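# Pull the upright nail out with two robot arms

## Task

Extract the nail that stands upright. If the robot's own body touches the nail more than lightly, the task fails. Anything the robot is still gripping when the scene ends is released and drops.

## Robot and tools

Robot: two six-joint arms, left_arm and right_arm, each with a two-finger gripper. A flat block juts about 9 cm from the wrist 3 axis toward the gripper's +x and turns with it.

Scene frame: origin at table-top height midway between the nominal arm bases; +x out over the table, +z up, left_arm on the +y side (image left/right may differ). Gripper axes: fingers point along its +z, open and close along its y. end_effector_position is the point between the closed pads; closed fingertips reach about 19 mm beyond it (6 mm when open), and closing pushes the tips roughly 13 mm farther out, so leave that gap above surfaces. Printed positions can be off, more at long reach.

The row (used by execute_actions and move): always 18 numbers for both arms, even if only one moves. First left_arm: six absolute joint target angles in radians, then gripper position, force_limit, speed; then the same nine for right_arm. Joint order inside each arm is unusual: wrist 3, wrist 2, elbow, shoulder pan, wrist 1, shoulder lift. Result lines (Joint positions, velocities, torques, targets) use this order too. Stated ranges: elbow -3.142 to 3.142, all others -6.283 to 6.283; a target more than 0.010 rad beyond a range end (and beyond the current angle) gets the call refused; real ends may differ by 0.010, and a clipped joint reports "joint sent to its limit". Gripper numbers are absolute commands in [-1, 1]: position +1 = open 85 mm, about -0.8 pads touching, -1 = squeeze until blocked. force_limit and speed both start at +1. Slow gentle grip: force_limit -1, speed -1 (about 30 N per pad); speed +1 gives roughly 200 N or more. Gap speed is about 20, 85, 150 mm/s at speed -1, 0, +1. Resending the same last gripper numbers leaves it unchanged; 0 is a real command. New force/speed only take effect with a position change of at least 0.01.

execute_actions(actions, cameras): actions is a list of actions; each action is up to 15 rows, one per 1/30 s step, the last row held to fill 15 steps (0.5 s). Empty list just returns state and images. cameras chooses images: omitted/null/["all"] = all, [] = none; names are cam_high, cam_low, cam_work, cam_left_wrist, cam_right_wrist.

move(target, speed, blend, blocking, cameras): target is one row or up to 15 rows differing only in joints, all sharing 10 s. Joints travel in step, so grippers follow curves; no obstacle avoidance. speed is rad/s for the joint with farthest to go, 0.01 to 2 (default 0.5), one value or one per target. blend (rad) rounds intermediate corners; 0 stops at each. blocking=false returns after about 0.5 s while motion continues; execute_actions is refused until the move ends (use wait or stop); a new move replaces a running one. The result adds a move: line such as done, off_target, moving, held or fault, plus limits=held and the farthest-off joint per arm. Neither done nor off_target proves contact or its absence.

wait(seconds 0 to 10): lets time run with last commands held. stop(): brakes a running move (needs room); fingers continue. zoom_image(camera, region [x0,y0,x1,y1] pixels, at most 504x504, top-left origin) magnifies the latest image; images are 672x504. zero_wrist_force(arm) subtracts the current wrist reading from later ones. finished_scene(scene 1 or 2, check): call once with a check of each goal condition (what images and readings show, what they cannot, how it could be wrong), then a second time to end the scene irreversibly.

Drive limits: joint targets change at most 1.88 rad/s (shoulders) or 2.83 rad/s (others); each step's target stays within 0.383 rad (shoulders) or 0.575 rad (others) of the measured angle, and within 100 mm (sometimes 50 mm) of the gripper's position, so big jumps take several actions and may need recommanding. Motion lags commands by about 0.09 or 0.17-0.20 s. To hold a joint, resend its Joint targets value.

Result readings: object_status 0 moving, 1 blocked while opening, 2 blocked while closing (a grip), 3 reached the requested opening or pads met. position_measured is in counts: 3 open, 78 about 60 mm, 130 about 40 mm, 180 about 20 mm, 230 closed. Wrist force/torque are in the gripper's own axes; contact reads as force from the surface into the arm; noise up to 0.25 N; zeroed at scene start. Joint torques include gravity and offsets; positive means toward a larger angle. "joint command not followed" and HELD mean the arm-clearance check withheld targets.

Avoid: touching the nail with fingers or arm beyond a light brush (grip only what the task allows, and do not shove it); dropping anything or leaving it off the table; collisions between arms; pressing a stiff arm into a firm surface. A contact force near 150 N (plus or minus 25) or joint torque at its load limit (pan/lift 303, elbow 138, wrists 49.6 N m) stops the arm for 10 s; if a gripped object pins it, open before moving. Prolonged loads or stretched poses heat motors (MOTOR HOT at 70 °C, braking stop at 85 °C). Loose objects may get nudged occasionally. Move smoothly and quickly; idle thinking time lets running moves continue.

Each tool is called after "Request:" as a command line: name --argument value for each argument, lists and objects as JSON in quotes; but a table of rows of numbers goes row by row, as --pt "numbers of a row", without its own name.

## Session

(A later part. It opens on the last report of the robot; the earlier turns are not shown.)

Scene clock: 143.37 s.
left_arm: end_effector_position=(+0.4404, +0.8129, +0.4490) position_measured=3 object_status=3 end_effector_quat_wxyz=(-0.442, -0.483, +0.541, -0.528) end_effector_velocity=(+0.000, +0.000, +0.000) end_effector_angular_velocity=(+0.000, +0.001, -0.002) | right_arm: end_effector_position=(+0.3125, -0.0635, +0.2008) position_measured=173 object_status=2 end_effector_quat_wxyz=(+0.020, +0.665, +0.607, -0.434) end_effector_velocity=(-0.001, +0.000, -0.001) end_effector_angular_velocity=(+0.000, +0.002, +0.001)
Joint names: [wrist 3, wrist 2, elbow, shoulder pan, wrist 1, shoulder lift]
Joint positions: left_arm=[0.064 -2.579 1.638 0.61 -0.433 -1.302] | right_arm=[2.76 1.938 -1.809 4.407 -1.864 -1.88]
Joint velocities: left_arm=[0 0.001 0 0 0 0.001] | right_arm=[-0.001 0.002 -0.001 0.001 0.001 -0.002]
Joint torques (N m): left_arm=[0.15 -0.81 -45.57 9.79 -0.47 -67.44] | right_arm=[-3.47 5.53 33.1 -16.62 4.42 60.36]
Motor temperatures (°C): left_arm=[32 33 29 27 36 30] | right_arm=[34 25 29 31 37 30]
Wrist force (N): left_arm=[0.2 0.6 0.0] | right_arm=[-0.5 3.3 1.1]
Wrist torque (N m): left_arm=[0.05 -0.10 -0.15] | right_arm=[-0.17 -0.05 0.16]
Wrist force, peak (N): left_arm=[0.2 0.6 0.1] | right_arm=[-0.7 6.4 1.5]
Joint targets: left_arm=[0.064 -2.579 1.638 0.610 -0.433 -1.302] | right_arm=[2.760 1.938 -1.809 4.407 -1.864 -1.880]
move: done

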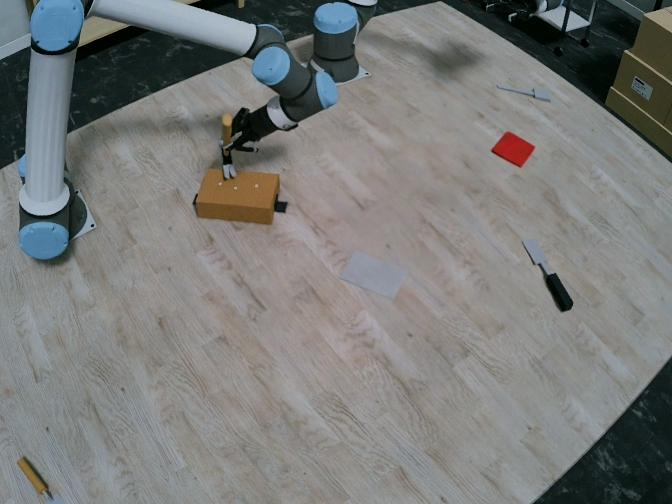

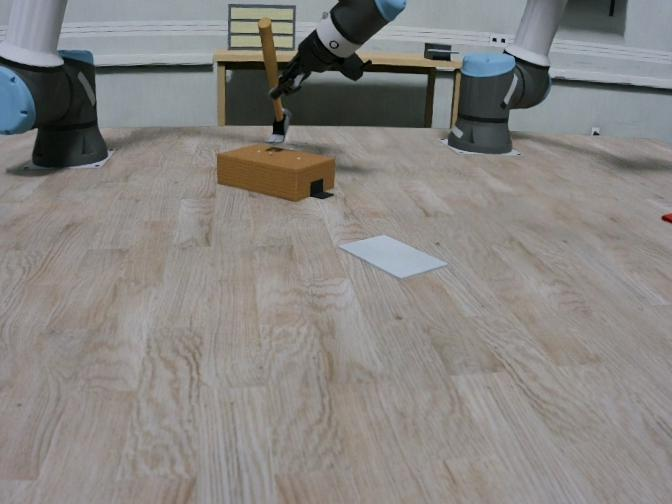

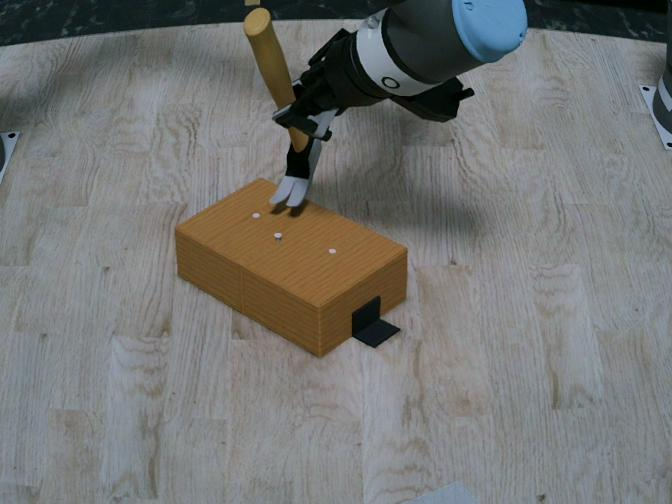

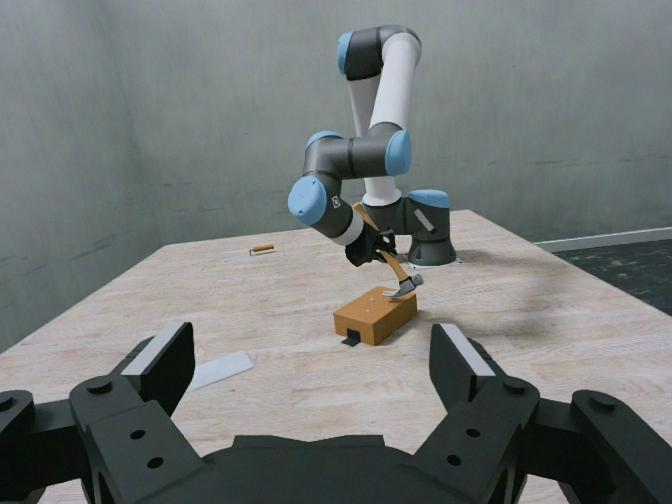

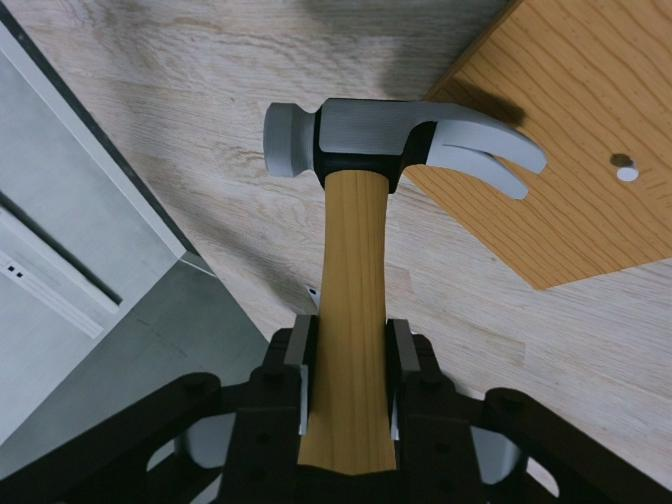

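Request:
move --target '[0.064,-2.579,1.638,0.610,-0.433,-1.302,1,1,1,2.760,1.9385,-1.8078,4.4075,-1.8473,-1.8975,-1,1,1]' --speed 0.1 --cameras '["cam_low","cam_work","cam_left_wrist"]'

Request:
zoom_image --camera "cam_low" --region '[230, 110, 310, 170]'

Request:
zoom_image --camera "cam_left_wrist" --region '[330, 260, 430, 335]'

Request:
zoom_image --camera "cam_work" --region '[220, 160, 340, 260]'

Scene clock: 145.50 s.
left_arm: end_effector_position=(+0.4404, +0.8129, +0.4490) position_measured=3 object_status=3 end_effector_quat_wxyz=(-0.442, -0.483, +0.541, -0.528) end_effector_velocity=(+0.000, +0.000, +0.000) end_effector_angular_velocity=(+0.000, +0.000, +0.000) | right_arm: end_effector_position=(+0.3139, -0.0585, +0.1896) position_measured=173 object_status=2 end_effector_quat_wxyz=(+0.020, +0.665, +0.607, -0.434) end_effector_velocity=(+0.000, +0.000, +0.000) end_effector_angular_velocity=(+0.001, -0.001, -0.001)
Joint names: [wrist 3, wrist 2, elbow, shoulder pan, wrist 1, shoulder lift]
Joint positions: left_arm=[0.064 -2.579 1.638 0.61 -0.433 -1.302] | right_arm=[2.76 1.939 -1.808 4.407 -1.847 -1.897]
Joint velocities: left_arm=[0 0 0 0 0 0] | right_arm=[0.001 0 0 -0.001 0.002 0]
Joint torques (N m): left_arm=[0.12 -0.81 -45.67 8.3 -0.19 -65.77] | right_arm=[-3.2 4.74 45.37 20.36 4.61 62.3]
Motor temperatures (°C): left_arm=[32 33 29 27 36 30] | right_arm=[34 25 29 31 37 30]
Wrist force (N): left_arm=[0.1 0.3 -0.2] | right_arm=[-0.8 3.2 1.7]
Wrist torque (N m): left_arm=[0.00 -0.08 -0.15] | right_arm=[-0.18 0.00 0.15]
Wrist force, peak (N): left_arm=[0.3 0.7 -0.3] | right_arm=[-0.3 4.1 1.7]
Joint targets: left_arm=[0.064 -2.579 1.638 0.610 -0.433 -1.302] | right_arm=[2.760 1.938 -1.808 4.407 -1.847 -1.897]
move: done
Images, in order (width x height): cam_low 672x504, cam_work 672x504, cam_left_wrist 672x504.

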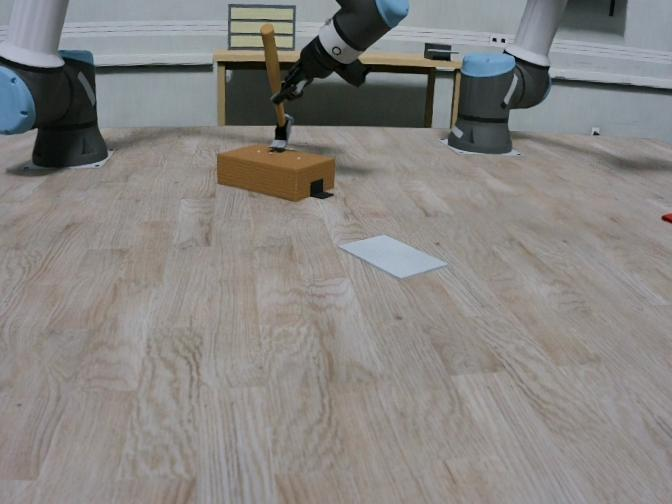

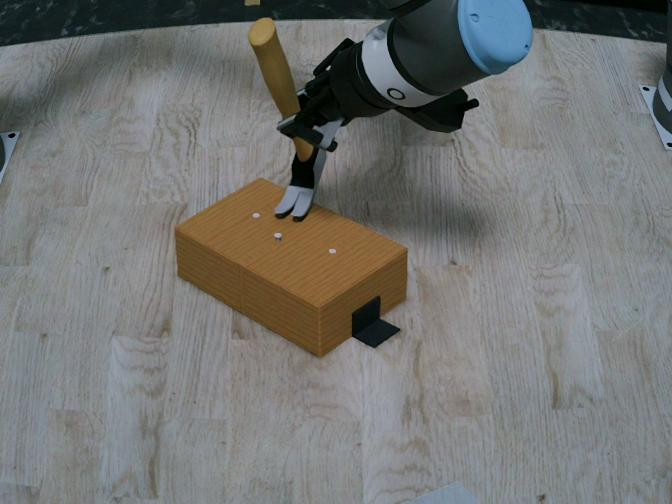

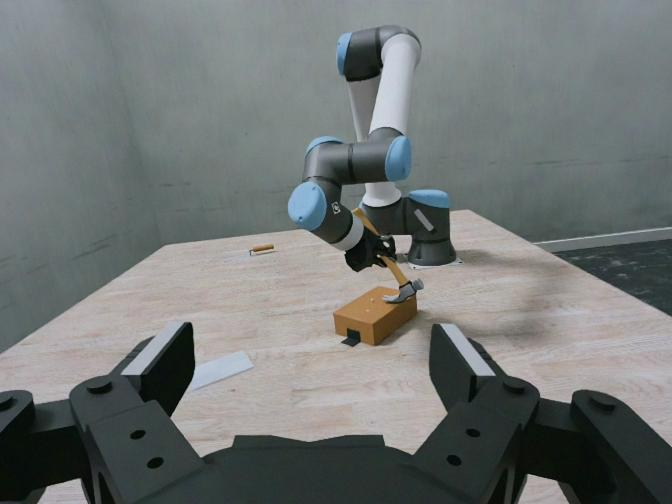

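Scaled by 6.300 from the camera's 672x504 image, which has a finer 960x720 frame.

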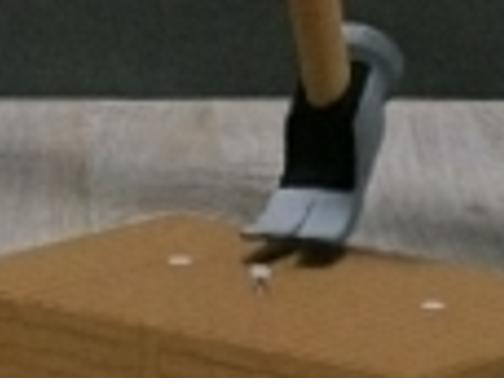

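Scaled by 5.040 from the camera's 672x504 image, which has a finer 960x720 frame.

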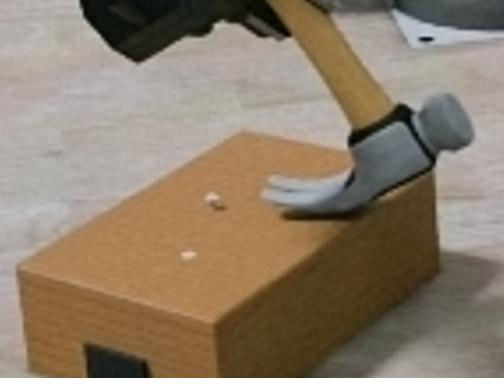

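Scaled by 4.200 from the camera's 672x504 image, which has a finer 960x720 frame.

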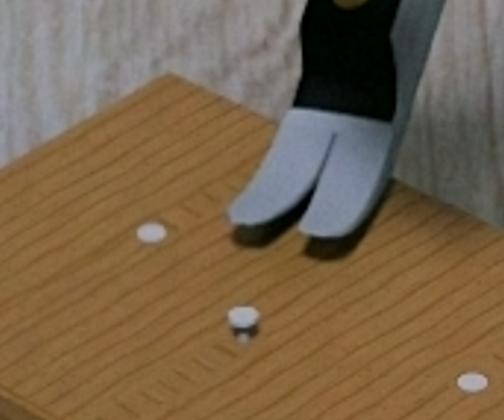

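Request:
move --target '[0.064,-2.579,1.638,0.610,-0.433,-1.302,1,1,1,2.6738,2.0073,-1.797,4.3433,-1.8696,-1.9197,-1,1,1]' --speed 0.1 --cameras '["cam_low","cam_work","cam_left_wrist"]'

Request:
zoom_image --camera "cam_low" --region '[230, 110, 310, 170]'

Request:
zoom_image --camera "cam_left_wrist" --region '[330, 260, 430, 335]'

Request:
zoom_image --camera "cam_work" --region '[220, 160, 340, 260]'

Scene clock: 148.00 s.
left_arm: end_effector_position=(+0.4404, +0.8129, +0.4490) position_measured=3 object_status=3 end_effector_quat_wxyz=(-0.442, -0.483, +0.541, -0.528) end_effector_velocity=(+0.000, -0.001, +0.000) end_effector_angular_velocity=(+0.000, +0.000, -0.001) | right_arm: end_effector_position=(+0.3319, -0.0624, +0.1886) position_measured=173 object_status=2 end_effector_quat_wxyz=(-0.035, +0.662, +0.593, -0.456) end_effector_velocity=(+0.000, +0.000, +0.000) end_effector_angular_velocity=(+0.001, +0.002, -0.001)
Joint names: [wrist 3, wrist 2, elbow, shoulder pan, wrist 1, shoulder lift]
Joint positions: left_arm=[0.064 -2.579 1.638 0.61 -0.433 -1.302] | right_arm=[2.674 2.007 -1.797 4.343 -1.87 -1.92]
Joint velocities: left_arm=[0 -0.001 0 -0.001 0 -0.001] | right_arm=[-0.002 0.001 0 -0.001 -0.001 -0.001]
Joint torques (N m): left_arm=[0.19 -0.93 -45.77 8.42 -0.3 -64.86] | right_arm=[-3.36 5.98 44.83 -18.54 -3.3 63.48]
Motor temperatures (°C): left_arm=[32 33 29 27 36 30] | right_arm=[34 25 29 31 37 30]
Wrist force (N): left_arm=[0.3 0.4 -0.1] | right_arm=[-0.6 4.2 1.8]
Wrist torque (N m): left_arm=[0.02 -0.11 -0.15] | right_arm=[-0.10 0.02 0.08]
Wrist force, peak (N): left_arm=[0.4 0.7 0.0] | right_arm=[-1.1 4.5 1.6]
Joint targets: left_arm=[0.064 -2.579 1.638 0.610 -0.433 -1.302] | right_arm=[2.674 2.007 -1.797 4.343 -1.870 -1.920]
move: done
Images, in order (width x height): cam_low 672x504, cam_work 672x504, cam_left_wrist 672x504.

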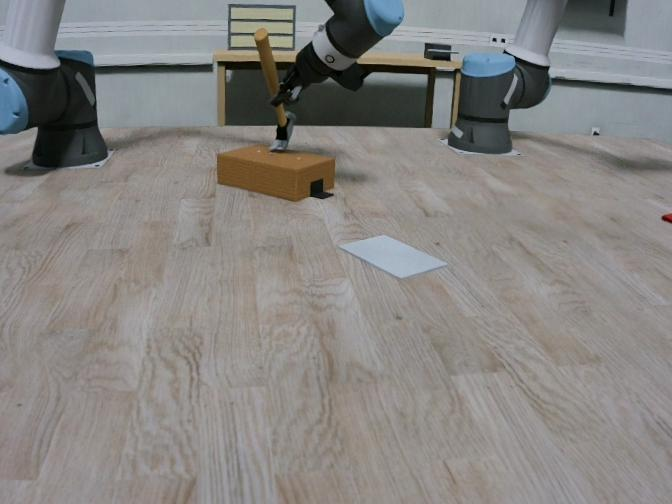

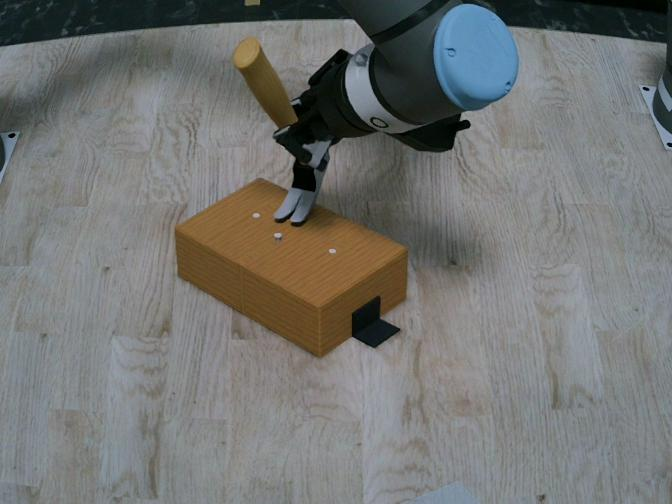

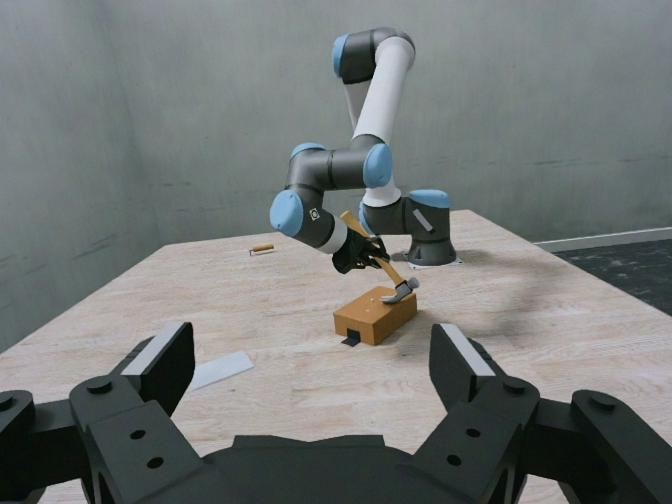

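Scaled by 6.300 from the camera's 672x504 image, which has a finer 960x720 frame.

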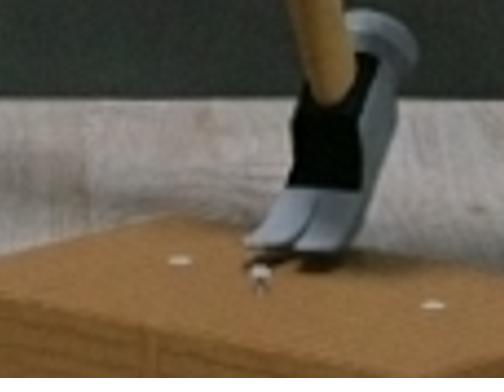

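Scaled by 5.040 from the camera's 672x504 image, which has a finer 960x720 frame.

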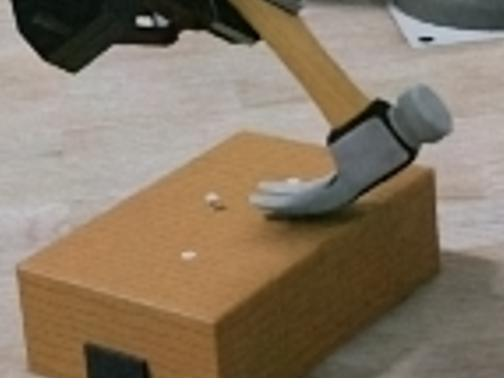

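Scaled by 4.200 from the camera's 672x504 image, which has a finer 960x720 frame.

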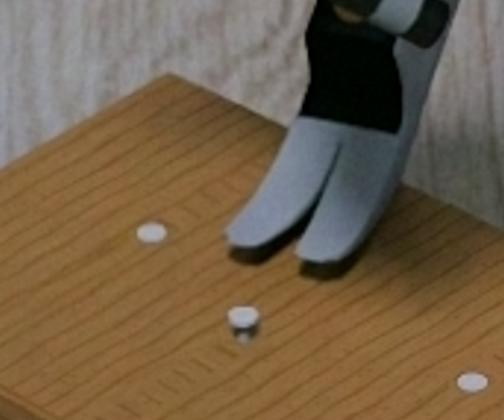

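Request:
move --target '[0.064,-2.579,1.638,0.610,-0.433,-1.302,1,1,1,2.6738,2.0073,-1.7898,4.3167,-1.869,-1.9275,-1,1,1]' --speed 0.03 --cameras '["cam_low","cam_work","cam_left_wrist"]'

Request:
zoom_image --camera "cam_low" --region '[230, 110, 310, 170]'

Request:
zoom_image --camera "cam_left_wrist" --region '[340, 270, 410, 320]'

Request:
zoom_image --camera "cam_work" --region '[240, 190, 320, 260]'

Scene clock: 150.00 s.
left_arm: end_effector_position=(+0.4404, +0.8129, +0.4490) position_measured=3 object_status=3 end_effector_quat_wxyz=(-0.442, -0.483, +0.541, -0.528) end_effector_velocity=(+0.000, -0.001, +0.000) end_effector_angular_velocity=(+0.000, +0.000, -0.001) | right_arm: end_effector_position=(+0.3470, -0.0654, +0.1866) position_measured=173 object_status=2 end_effector_quat_wxyz=(-0.041, +0.670, +0.585, -0.455) end_effector_velocity=(+0.001, +0.000, +0.000) end_effector_angular_velocity=(+0.000, +0.000, -0.001)
Joint names: [wrist 3, wrist 2, elbow, shoulder pan, wrist 1, shoulder lift]
Joint positions: left_arm=[0.064 -2.579 1.638 0.61 -0.433 -1.302] | right_arm=[2.674 2.007 -1.79 4.317 -1.869 -1.927]
Joint velocities: left_arm=[0 0 0 -0.001 0 0] | right_arm=[0 0 0.001 -0.001 0 -0.001]
Joint torques (N m): left_arm=[-0.02 -0.67 -45.87 8.47 -0.58 -66.6] | right_arm=[-3.11 4.96 45.29 -18.31 4.13 66.17]
Motor temperatures (°C): left_arm=[32 33 29 27 36 30] | right_arm=[34 25 29 31 37 30]
Wrist force (N): left_arm=[0.4 0.3 -0.1] | right_arm=[-0.2 3.8 1.6]
Wrist torque (N m): left_arm=[-0.01 -0.13 -0.15] | right_arm=[-0.18 -0.06 0.06]
Wrist force, peak (N): left_arm=[0.4 0.7 0.1] | right_arm=[-0.7 4.4 2.2]
Joint targets: left_arm=[0.064 -2.579 1.638 0.610 -0.433 -1.302] | right_arm=[2.674 2.007 -1.790 4.317 -1.869 -1.928]
move: done
Images, in order (width x height): cam_low 672x504, cam_work 672x504, cam_left_wrist 672x504.

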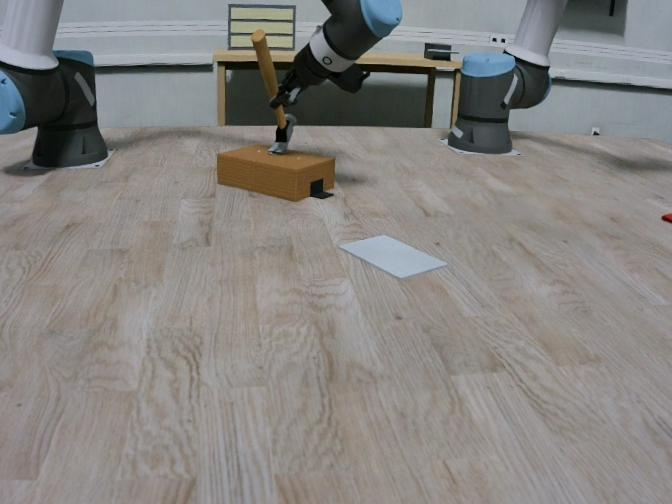

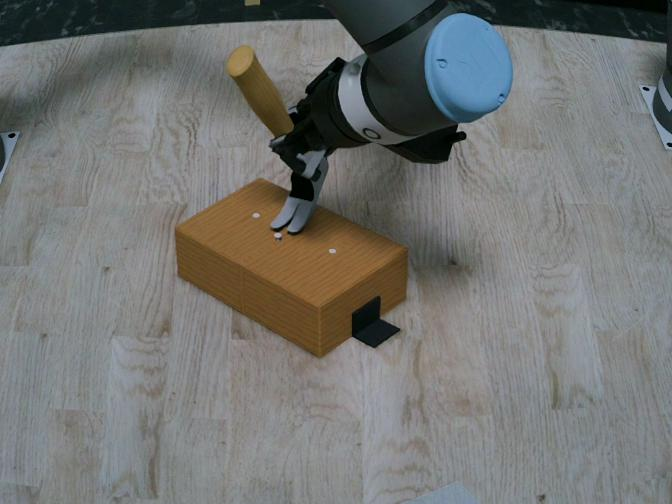

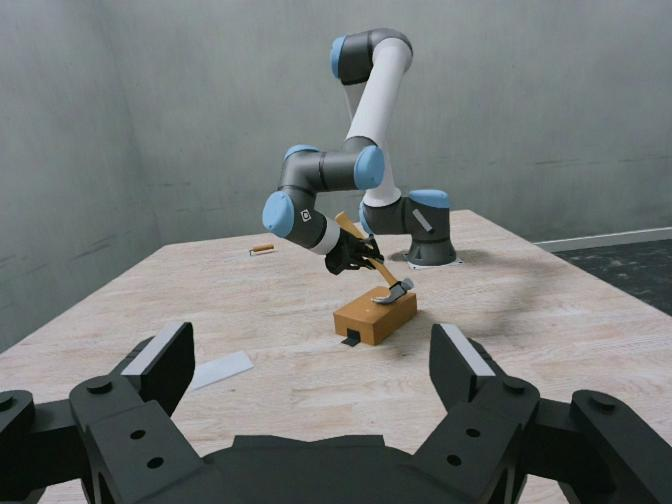

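Scaled by 6.300 from the camera's 672x504 image, which has a finer 960x720 frame.

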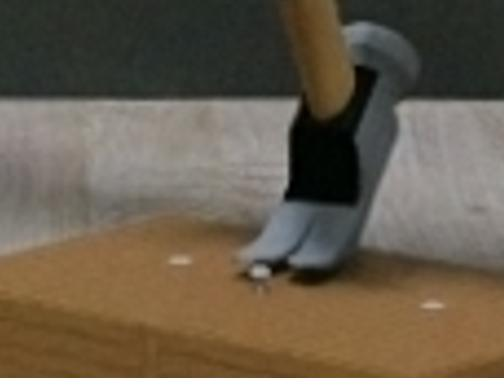

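Scaled by 7.200 from the camera's 672x504 image, which has a finer 960x720 frame.

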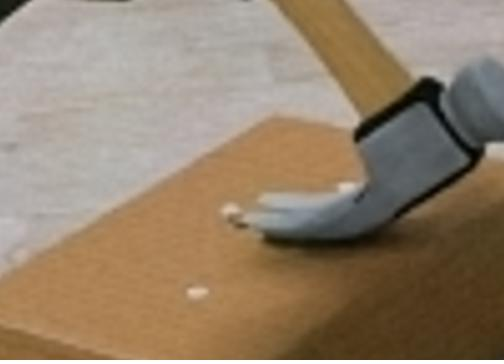

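Scaled by 6.300 from the camera's 672x504 image, which has a finer 960x720 frame.

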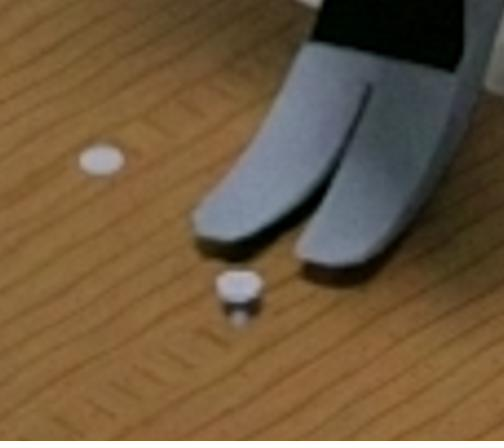

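Request:
move --target '[0.064,-2.579,1.638,0.610,-0.433,-1.302,1,1,1,2.5826,2.0727,-1.7891,4.2672,-1.893,-1.9457,-1,1,1]' --speed 0.05 --cameras '["cam_low","cam_work","cam_left_wrist"]'

Request:
zoom_image --camera "cam_low" --region '[230, 110, 310, 170]'

Request:
zoom_image --camera "cam_left_wrist" --region '[340, 270, 410, 320]'

Request:
zoom_image --camera "cam_work" --region '[240, 190, 320, 260]'

Scene clock: 152.93 s.
left_arm: end_effector_position=(+0.4404, +0.8129, +0.4490) position_measured=3 object_status=3 end_effector_quat_wxyz=(-0.442, -0.483, +0.541, -0.528) end_effector_velocity=(+0.000, +0.000, +0.000) end_effector_angular_velocity=(+0.000, +0.000, -0.001) | right_arm: end_effector_position=(+0.3573, -0.0715, +0.1846) position_measured=173 object_status=2 end_effector_quat_wxyz=(-0.095, +0.661, +0.575, -0.473) end_effector_velocity=(+0.000, +0.000, -0.001) end_effector_angular_velocity=(-0.001, +0.002, +0.000)
Joint names: [wrist 3, wrist 2, elbow, shoulder pan, wrist 1, shoulder lift]
Joint positions: left_arm=[0.064 -2.579 1.638 0.61 -0.433 -1.302] | right_arm=[2.583 2.073 -1.789 4.267 -1.893 -1.946]
Joint velocities: left_arm=[0 0 0 -0.001 0 0] | right_arm=[-0.001 0.001 0 0 0 -0.002]
Joint torques (N m): left_arm=[-0.04 -0.6 -45.29 9.23 -0.48 -69.66] | right_arm=[-3.03 5.77 43.89 -17.74 -3.92 64.6]
Motor temperatures (°C): left_arm=[32 33 29 27 36 30] | right_arm=[34 25 29 31 37 30]
Wrist force (N): left_arm=[0.1 0.4 -0.2] | right_arm=[-0.4 3.6 1.9]
Wrist torque (N m): left_arm=[0.01 -0.09 -0.15] | right_arm=[-0.34 -0.07 0.06]
Wrist force, peak (N): left_arm=[0.5 0.6 0.0] | right_arm=[-0.5 4.2 2.0]
Joint targets: left_arm=[0.064 -2.579 1.638 0.610 -0.433 -1.302] | right_arm=[2.583 2.073 -1.789 4.267 -1.893 -1.946]
move: done
Images, in order (width x height): cam_low 672x504, cam_work 672x504, cam_left_wrist 672x504.

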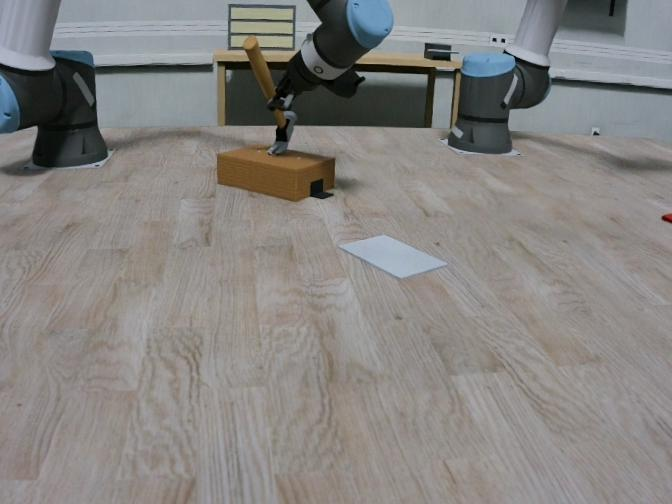

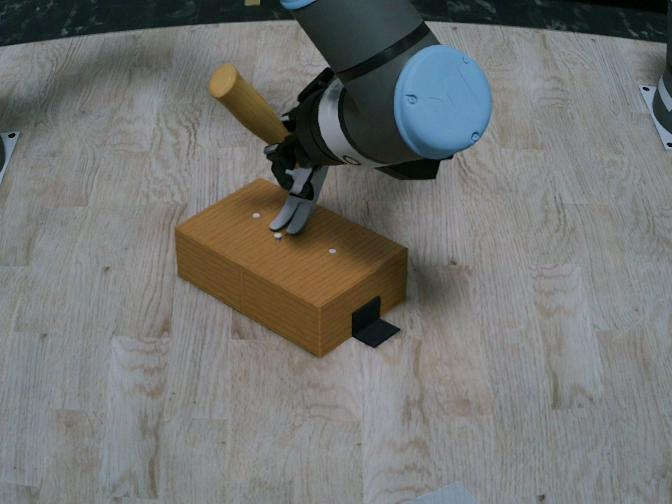

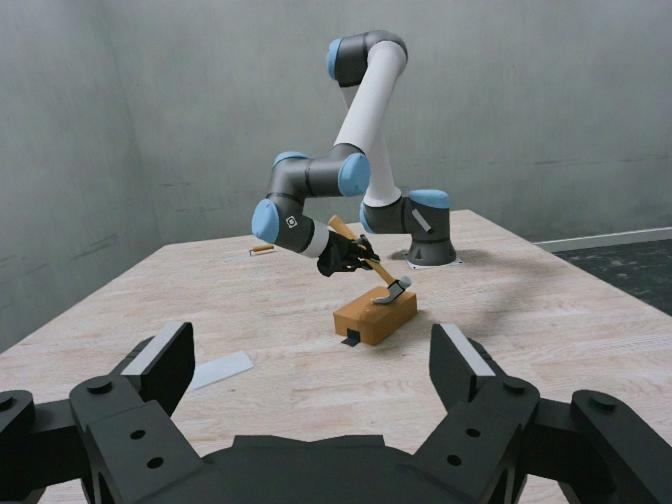

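Scaled by 6.300 from the camera's 672x504 image, which has a finer 960x720 frame.

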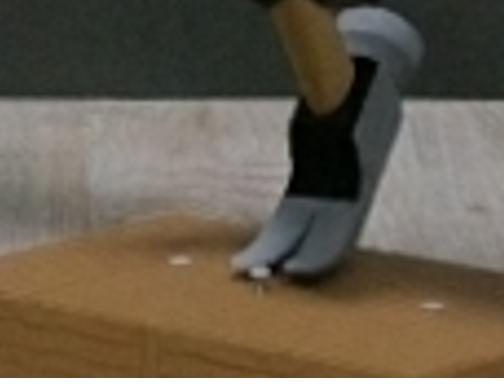

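Scaled by 7.200 from the camera's 672x504 image, which has a finer 960x720 frame.

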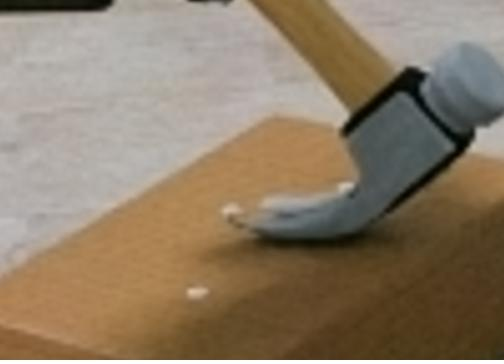

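Scaled by 6.300 from the camera's 672x504 image, which has a finer 960x720 frame.

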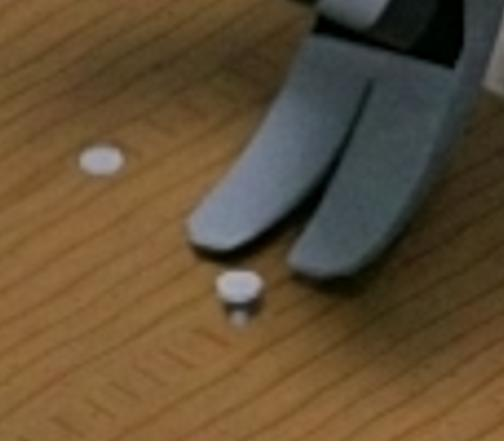

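Request:
move --target '[0.064,-2.579,1.638,0.610,-0.433,-1.302,1,1,1,2.5826,2.0727,-1.7848,4.2414,-1.8933,-1.9497,-1,1,1]' --speed 0.02 --cameras '["cam_low","cam_work","cam_left_wrist"]'

Request:
zoom_image --camera "cam_low" --region '[230, 110, 310, 170]'

Request:
zoom_image --camera "cam_left_wrist" --region '[340, 270, 410, 320]'

Request:
zoom_image --camera "cam_work" --region '[240, 190, 320, 260]'

Scene clock: 155.03 s.
left_arm: end_effector_position=(+0.4404, +0.8129, +0.4490) position_measured=3 object_status=3 end_effector_quat_wxyz=(-0.442, -0.483, +0.541, -0.528) end_effector_velocity=(+0.000, +0.000, -0.001) end_effector_angular_velocity=(-0.001, +0.001, +0.000) | right_arm: end_effector_position=(+0.3712, -0.0768, +0.1839) position_measured=173 object_status=2 end_effector_quat_wxyz=(-0.101, +0.668, +0.566, -0.472) end_effector_velocity=(+0.000, +0.000, +0.000) end_effector_angular_velocity=(+0.000, +0.000, -0.001)
Joint names: [wrist 3, wrist 2, elbow, shoulder pan, wrist 1, shoulder lift]
Joint positions: left_arm=[0.064 -2.579 1.638 0.61 -0.433 -1.302] | right_arm=[2.583 2.073 -1.785 4.242 -1.893 -1.95]
Joint velocities: left_arm=[0 0 0.001 0 0 0.001] | right_arm=[0.001 0 0.001 0 0.001 -0.001]
Joint torques (N m): left_arm=[-0.02 -0.38 -44.87 10.27 -0.14 -63.94] | right_arm=[-3.05 5.25 44.53 -16.15 -3.48 65.17]
Motor temperatures (°C): left_arm=[32 33 29 27 36 30] | right_arm=[34 25 29 31 37 30]
Wrist force (N): left_arm=[0.1 0.2 0.2] | right_arm=[-0.5 3.7 1.1]
Wrist torque (N m): left_arm=[-0.01 -0.09 -0.15] | right_arm=[-0.32 -0.06 0.06]
Wrist force, peak (N): left_arm=[0.7 0.2 0.2] | right_arm=[-0.6 4.1 1.5]
Joint targets: left_arm=[0.064 -2.579 1.638 0.610 -0.433 -1.302] | right_arm=[2.583 2.073 -1.785 4.241 -1.893 -1.950]
move: done
Images, in order (width x height): cam_low 672x504, cam_work 672x504, cam_left_wrist 672x504.

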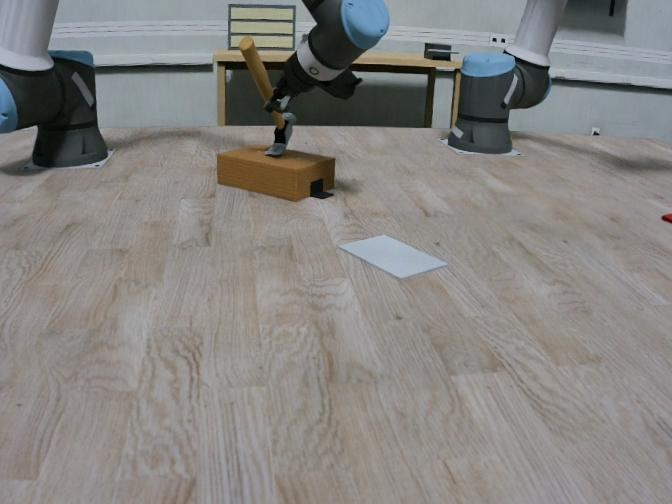

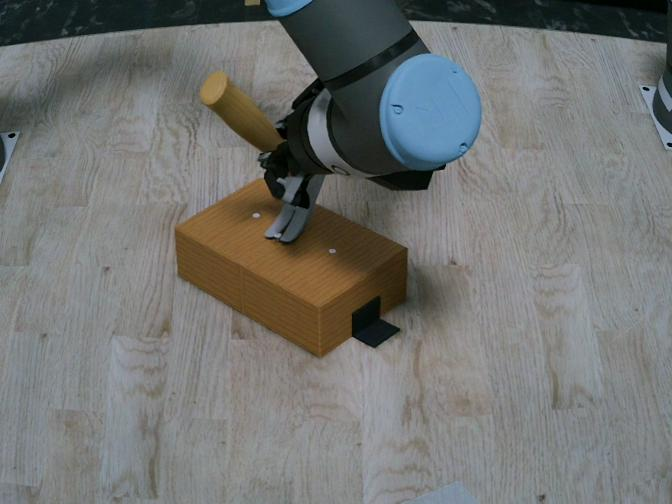

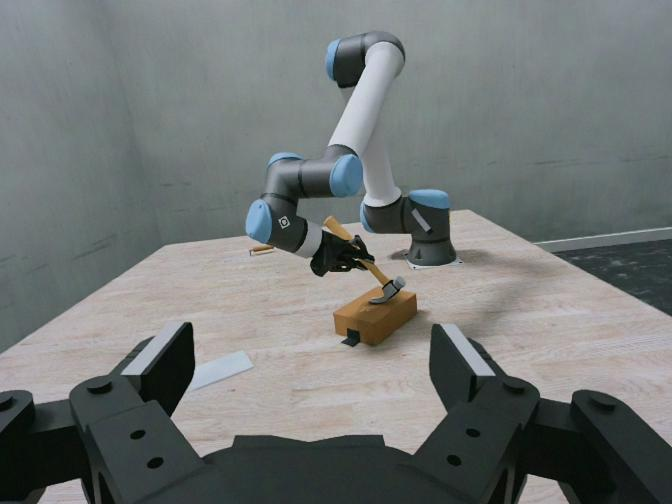

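Scaled by 6.300 from the camera's 672x504 image, which has a finer 960x720 frame.

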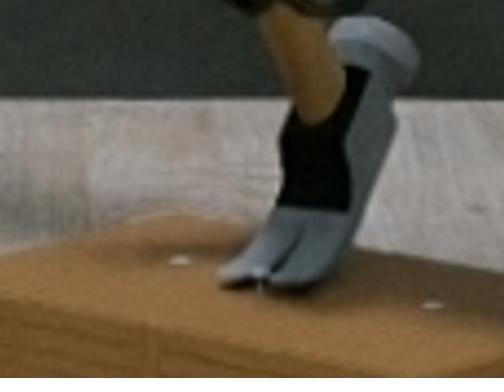

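Scaled by 7.200 from the camera's 672x504 image, which has a finer 960x720 frame.

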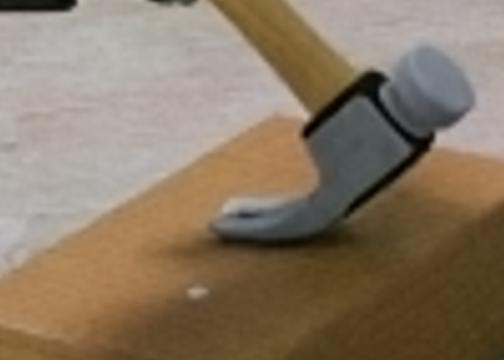

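Scaled by 6.300 from the camera's 672x504 image, which has a finer 960x720 frame.

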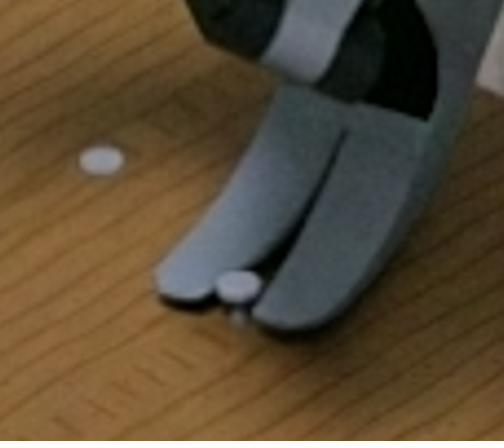

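Request:
move --target '[0.064,-2.579,1.638,0.610,-0.433,-1.302,1,1,1,2.5826,2.0727,-1.7836,4.219,-1.8931,-1.9511,-1,1,1]' --speed 0.02 --cameras '["cam_low","cam_work","cam_left_wrist"]'

Request:
zoom_image --camera "cam_low" --region '[230, 110, 310, 170]'

Request:
zoom_image --camera "cam_left_wrist" --region '[340, 270, 410, 320]'

Request:
zoom_image --camera "cam_work" --region '[240, 190, 320, 260]'

Scene clock: 157.10 s.
left_arm: end_effector_position=(+0.4404, +0.8129, +0.4490) position_measured=3 object_status=3 end_effector_quat_wxyz=(-0.442, -0.483, +0.541, -0.528) end_effector_velocity=(+0.000, +0.000, -0.001) end_effector_angular_velocity=(-0.001, +0.002, +0.000) | right_arm: end_effector_position=(+0.3826, -0.0829, +0.1834) position_measured=173 object_status=2 end_effector_quat_wxyz=(-0.106, +0.675, +0.559, -0.471) end_effector_velocity=(+0.000, +0.000, +0.000) end_effector_angular_velocity=(+0.000, +0.000, +0.000)
Joint names: [wrist 3, wrist 2, elbow, shoulder pan, wrist 1, shoulder lift]
Joint positions: left_arm=[0.064 -2.579 1.638 0.61 -0.433 -1.302] | right_arm=[2.583 2.073 -1.784 4.219 -1.893 -1.951]
Joint velocities: left_arm=[0 0 0.001 0 0 0.001] | right_arm=[0 0 0 0.001 0.001 0]
Joint torques (N m): left_arm=[-0.08 -0.91 -45.6 8.96 -0.24 -68.01] | right_arm=[-2.28 2.32 54.59 -29.62 -0.56 84.85]
Motor temperatures (°C): left_arm=[32 33 29 27 36 30] | right_arm=[34 25 29 31 37 30]
Wrist force (N): left_arm=[0.3 0.4 0.0] | right_arm=[22.0 10.9 26.5]
Wrist torque (N m): left_arm=[0.02 -0.10 -0.15] | right_arm=[0.51 0.28 -0.82]
Wrist force, peak (N): left_arm=[0.4 0.5 0.2] | right_arm=[22.3 11.2 26.1]
Joint targets: left_arm=[0.064 -2.579 1.638 0.610 -0.433 -1.302] | right_arm=[2.583 2.073 -1.784 4.219 -1.893 -1.951]
move: done
Images, in order (width x height): cam_low 672x504, cam_work 672x504, cam_left_wrist 672x504.

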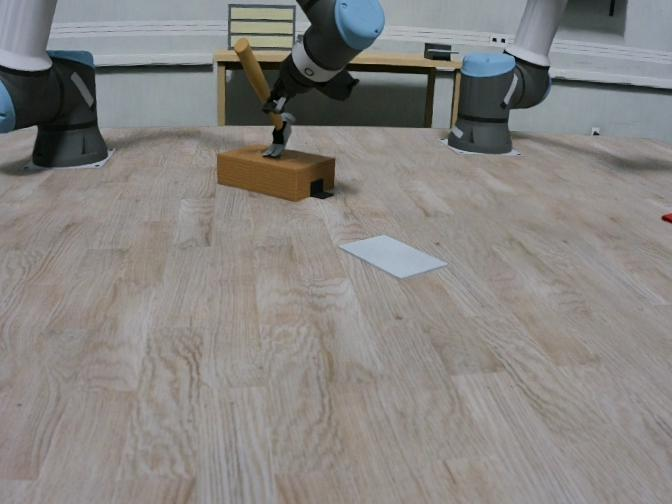

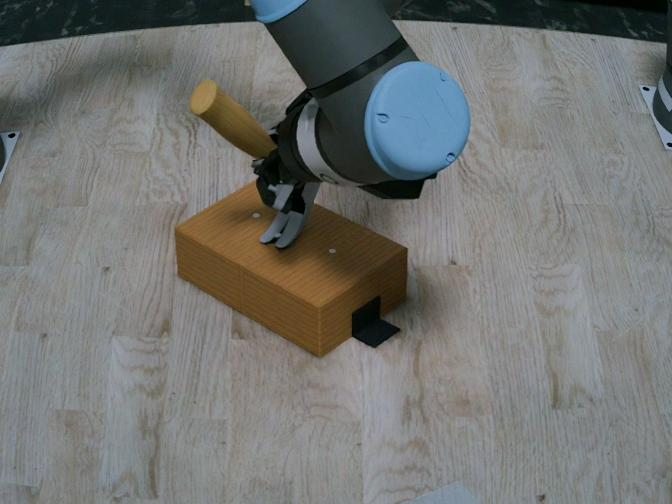

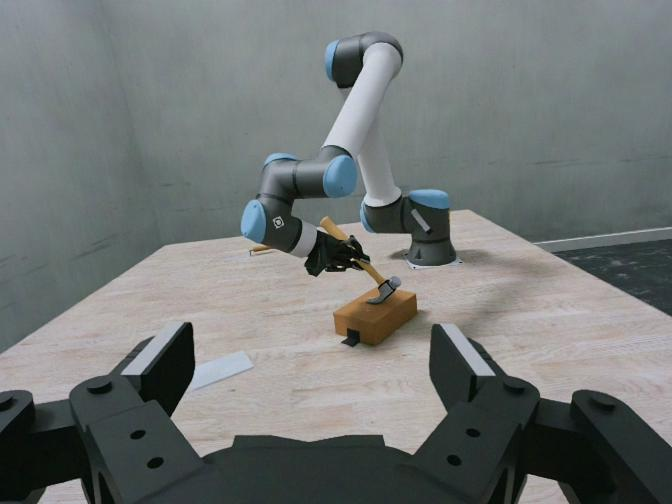

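Scaled by 6.300 from the camera's 672x504 image, which has a finer 960x720 frame.

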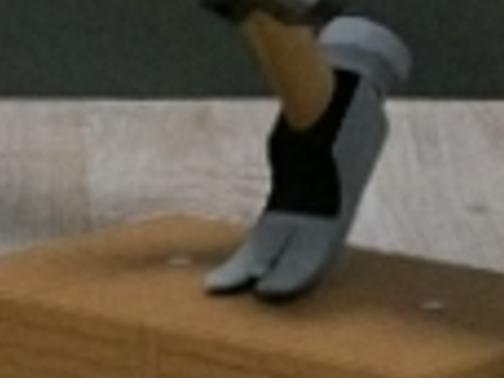

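Scaled by 7.200 from the camera's 672x504 image, which has a finer 960x720 frame.

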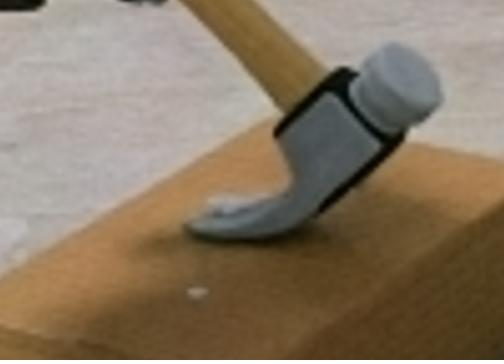

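Scaled by 6.300 from the camera's 672x504 image, which has a finer 960x720 frame.

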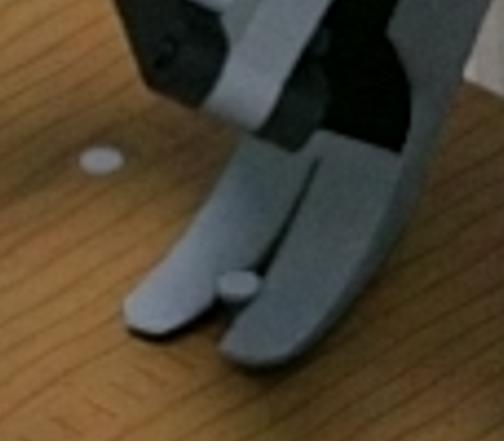

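Request:
move --target '[0.064,-2.579,1.638,0.610,-0.433,-1.302,1,1,1,2.8135,1.9926,-1.8068,4.2935,-1.821,-1.9042,-1,1,1]' --speed 0.08 --cameras '["cam_low","cam_work","cam_left_wrist","cam_right_wrist"]'

Request:
zoom_image --camera "cam_left_wrist" --region '[340, 250, 430, 320]'

Request:
zoom_image --camera "cam_work" --region '[240, 190, 320, 260]'

Scene clock: 161.97 s.
left_arm: end_effector_position=(+0.4404, +0.8129, +0.4490) position_measured=3 object_status=3 end_effector_quat_wxyz=(-0.442, -0.483, +0.541, -0.528) end_effector_velocity=(+0.000, +0.001, -0.001) end_effector_angular_velocity=(-0.001, +0.001, +0.001) | right_arm: end_effector_position=(+0.3628, -0.0722, +0.1871) position_measured=173 object_status=2 end_effector_quat_wxyz=(-0.020, +0.719, +0.542, -0.434) end_effector_velocity=(-0.001, +0.001, +0.001) end_effector_angular_velocity=(+0.001, -0.002, +0.002)
Joint names: [wrist 3, wrist 2, elbow, shoulder pan, wrist 1, shoulder lift]
Joint positions: left_arm=[0.064 -2.579 1.638 0.61 -0.433 -1.302] | right_arm=[2.813 1.993 -1.807 4.293 -1.821 -1.904]
Joint velocities: left_arm=[0 0 0 0.002 0 0.001] | right_arm=[0.001 0 0 0.002 0.001 0.001]
Joint torques (N m): left_arm=[-0.33 -0.74 -44.14 6.18 -0.04 -65.15] | right_arm=[3.88 2.02 56.83 17.76 -4.48 133.15]
Motor temperatures (°C): left_arm=[32 33 29 27 36 30] | right_arm=[34 25 29 31 37 30]
Wrist force (N): left_arm=[0.5 0.3 0.0] | right_arm=[43.4 33.2 46.9]
Wrist torque (N m): left_arm=[0.01 -0.16 -0.15] | right_arm=[0.19 0.71 -0.71]
Wrist force, peak (N): left_arm=[0.3 0.8 0.2] | right_arm=[49.1 37.0 53.0]
Joint targets: left_arm=[0.064 -2.579 1.638 0.610 -0.433 -1.302] | right_arm=[2.813 1.993 -1.807 4.293 -1.821 -1.904]
move: done
Images, in order (width x height): cam_low 672x504, cam_work 672x504, cam_left_wrist 672x504, cam_right_wrist 672x504.

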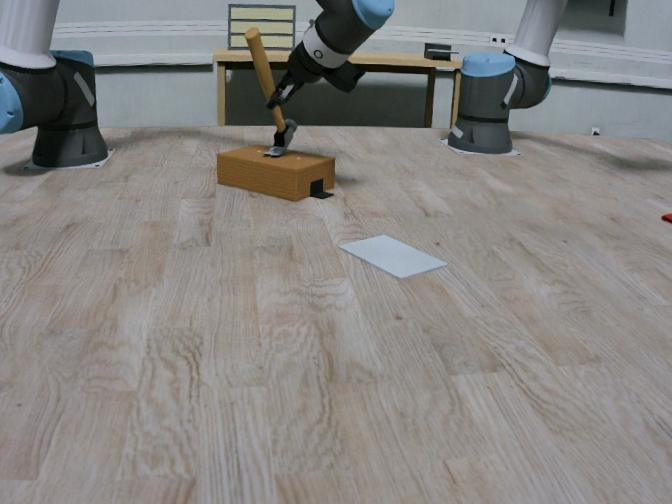

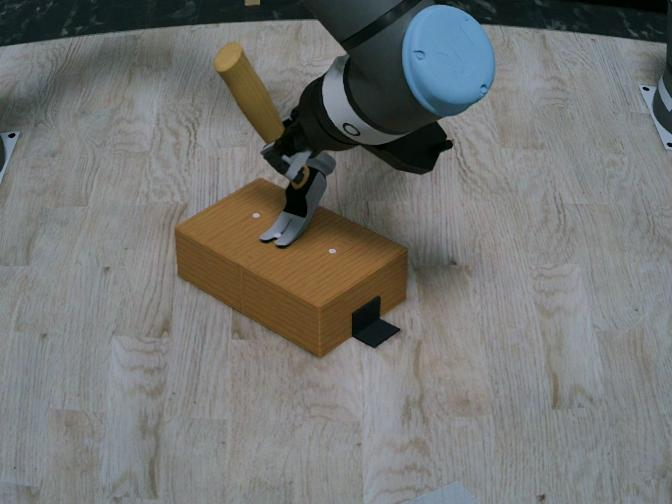

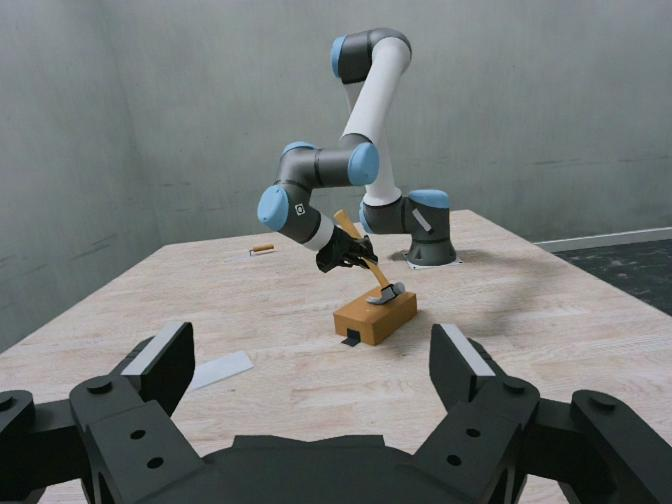

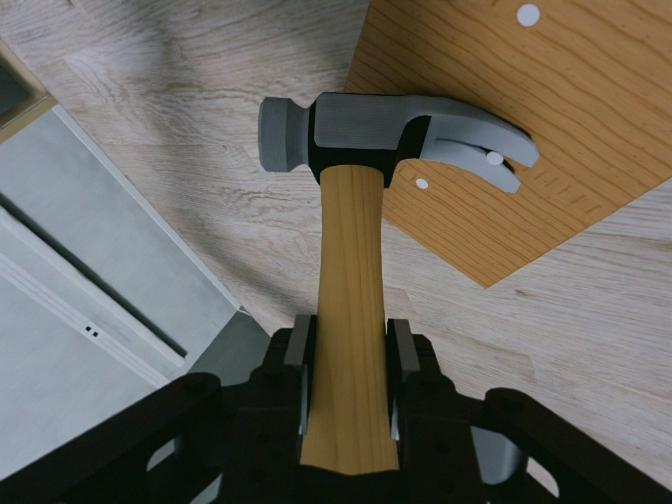

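Scaled by 5.600 from the camera's 672x504 image, which has a finer 960x720 frame.

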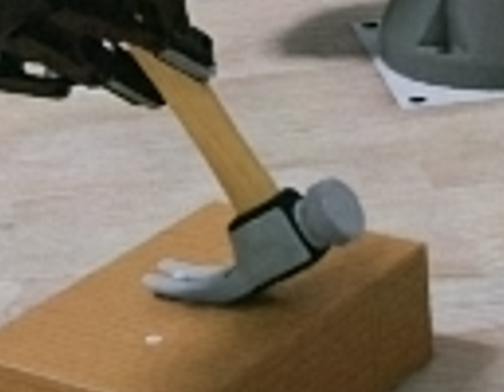

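Scaled by 6.300 from the camera's 672x504 image, which has a finer 960x720 frame.

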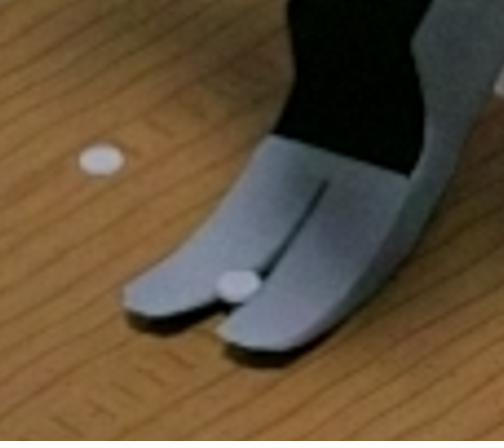

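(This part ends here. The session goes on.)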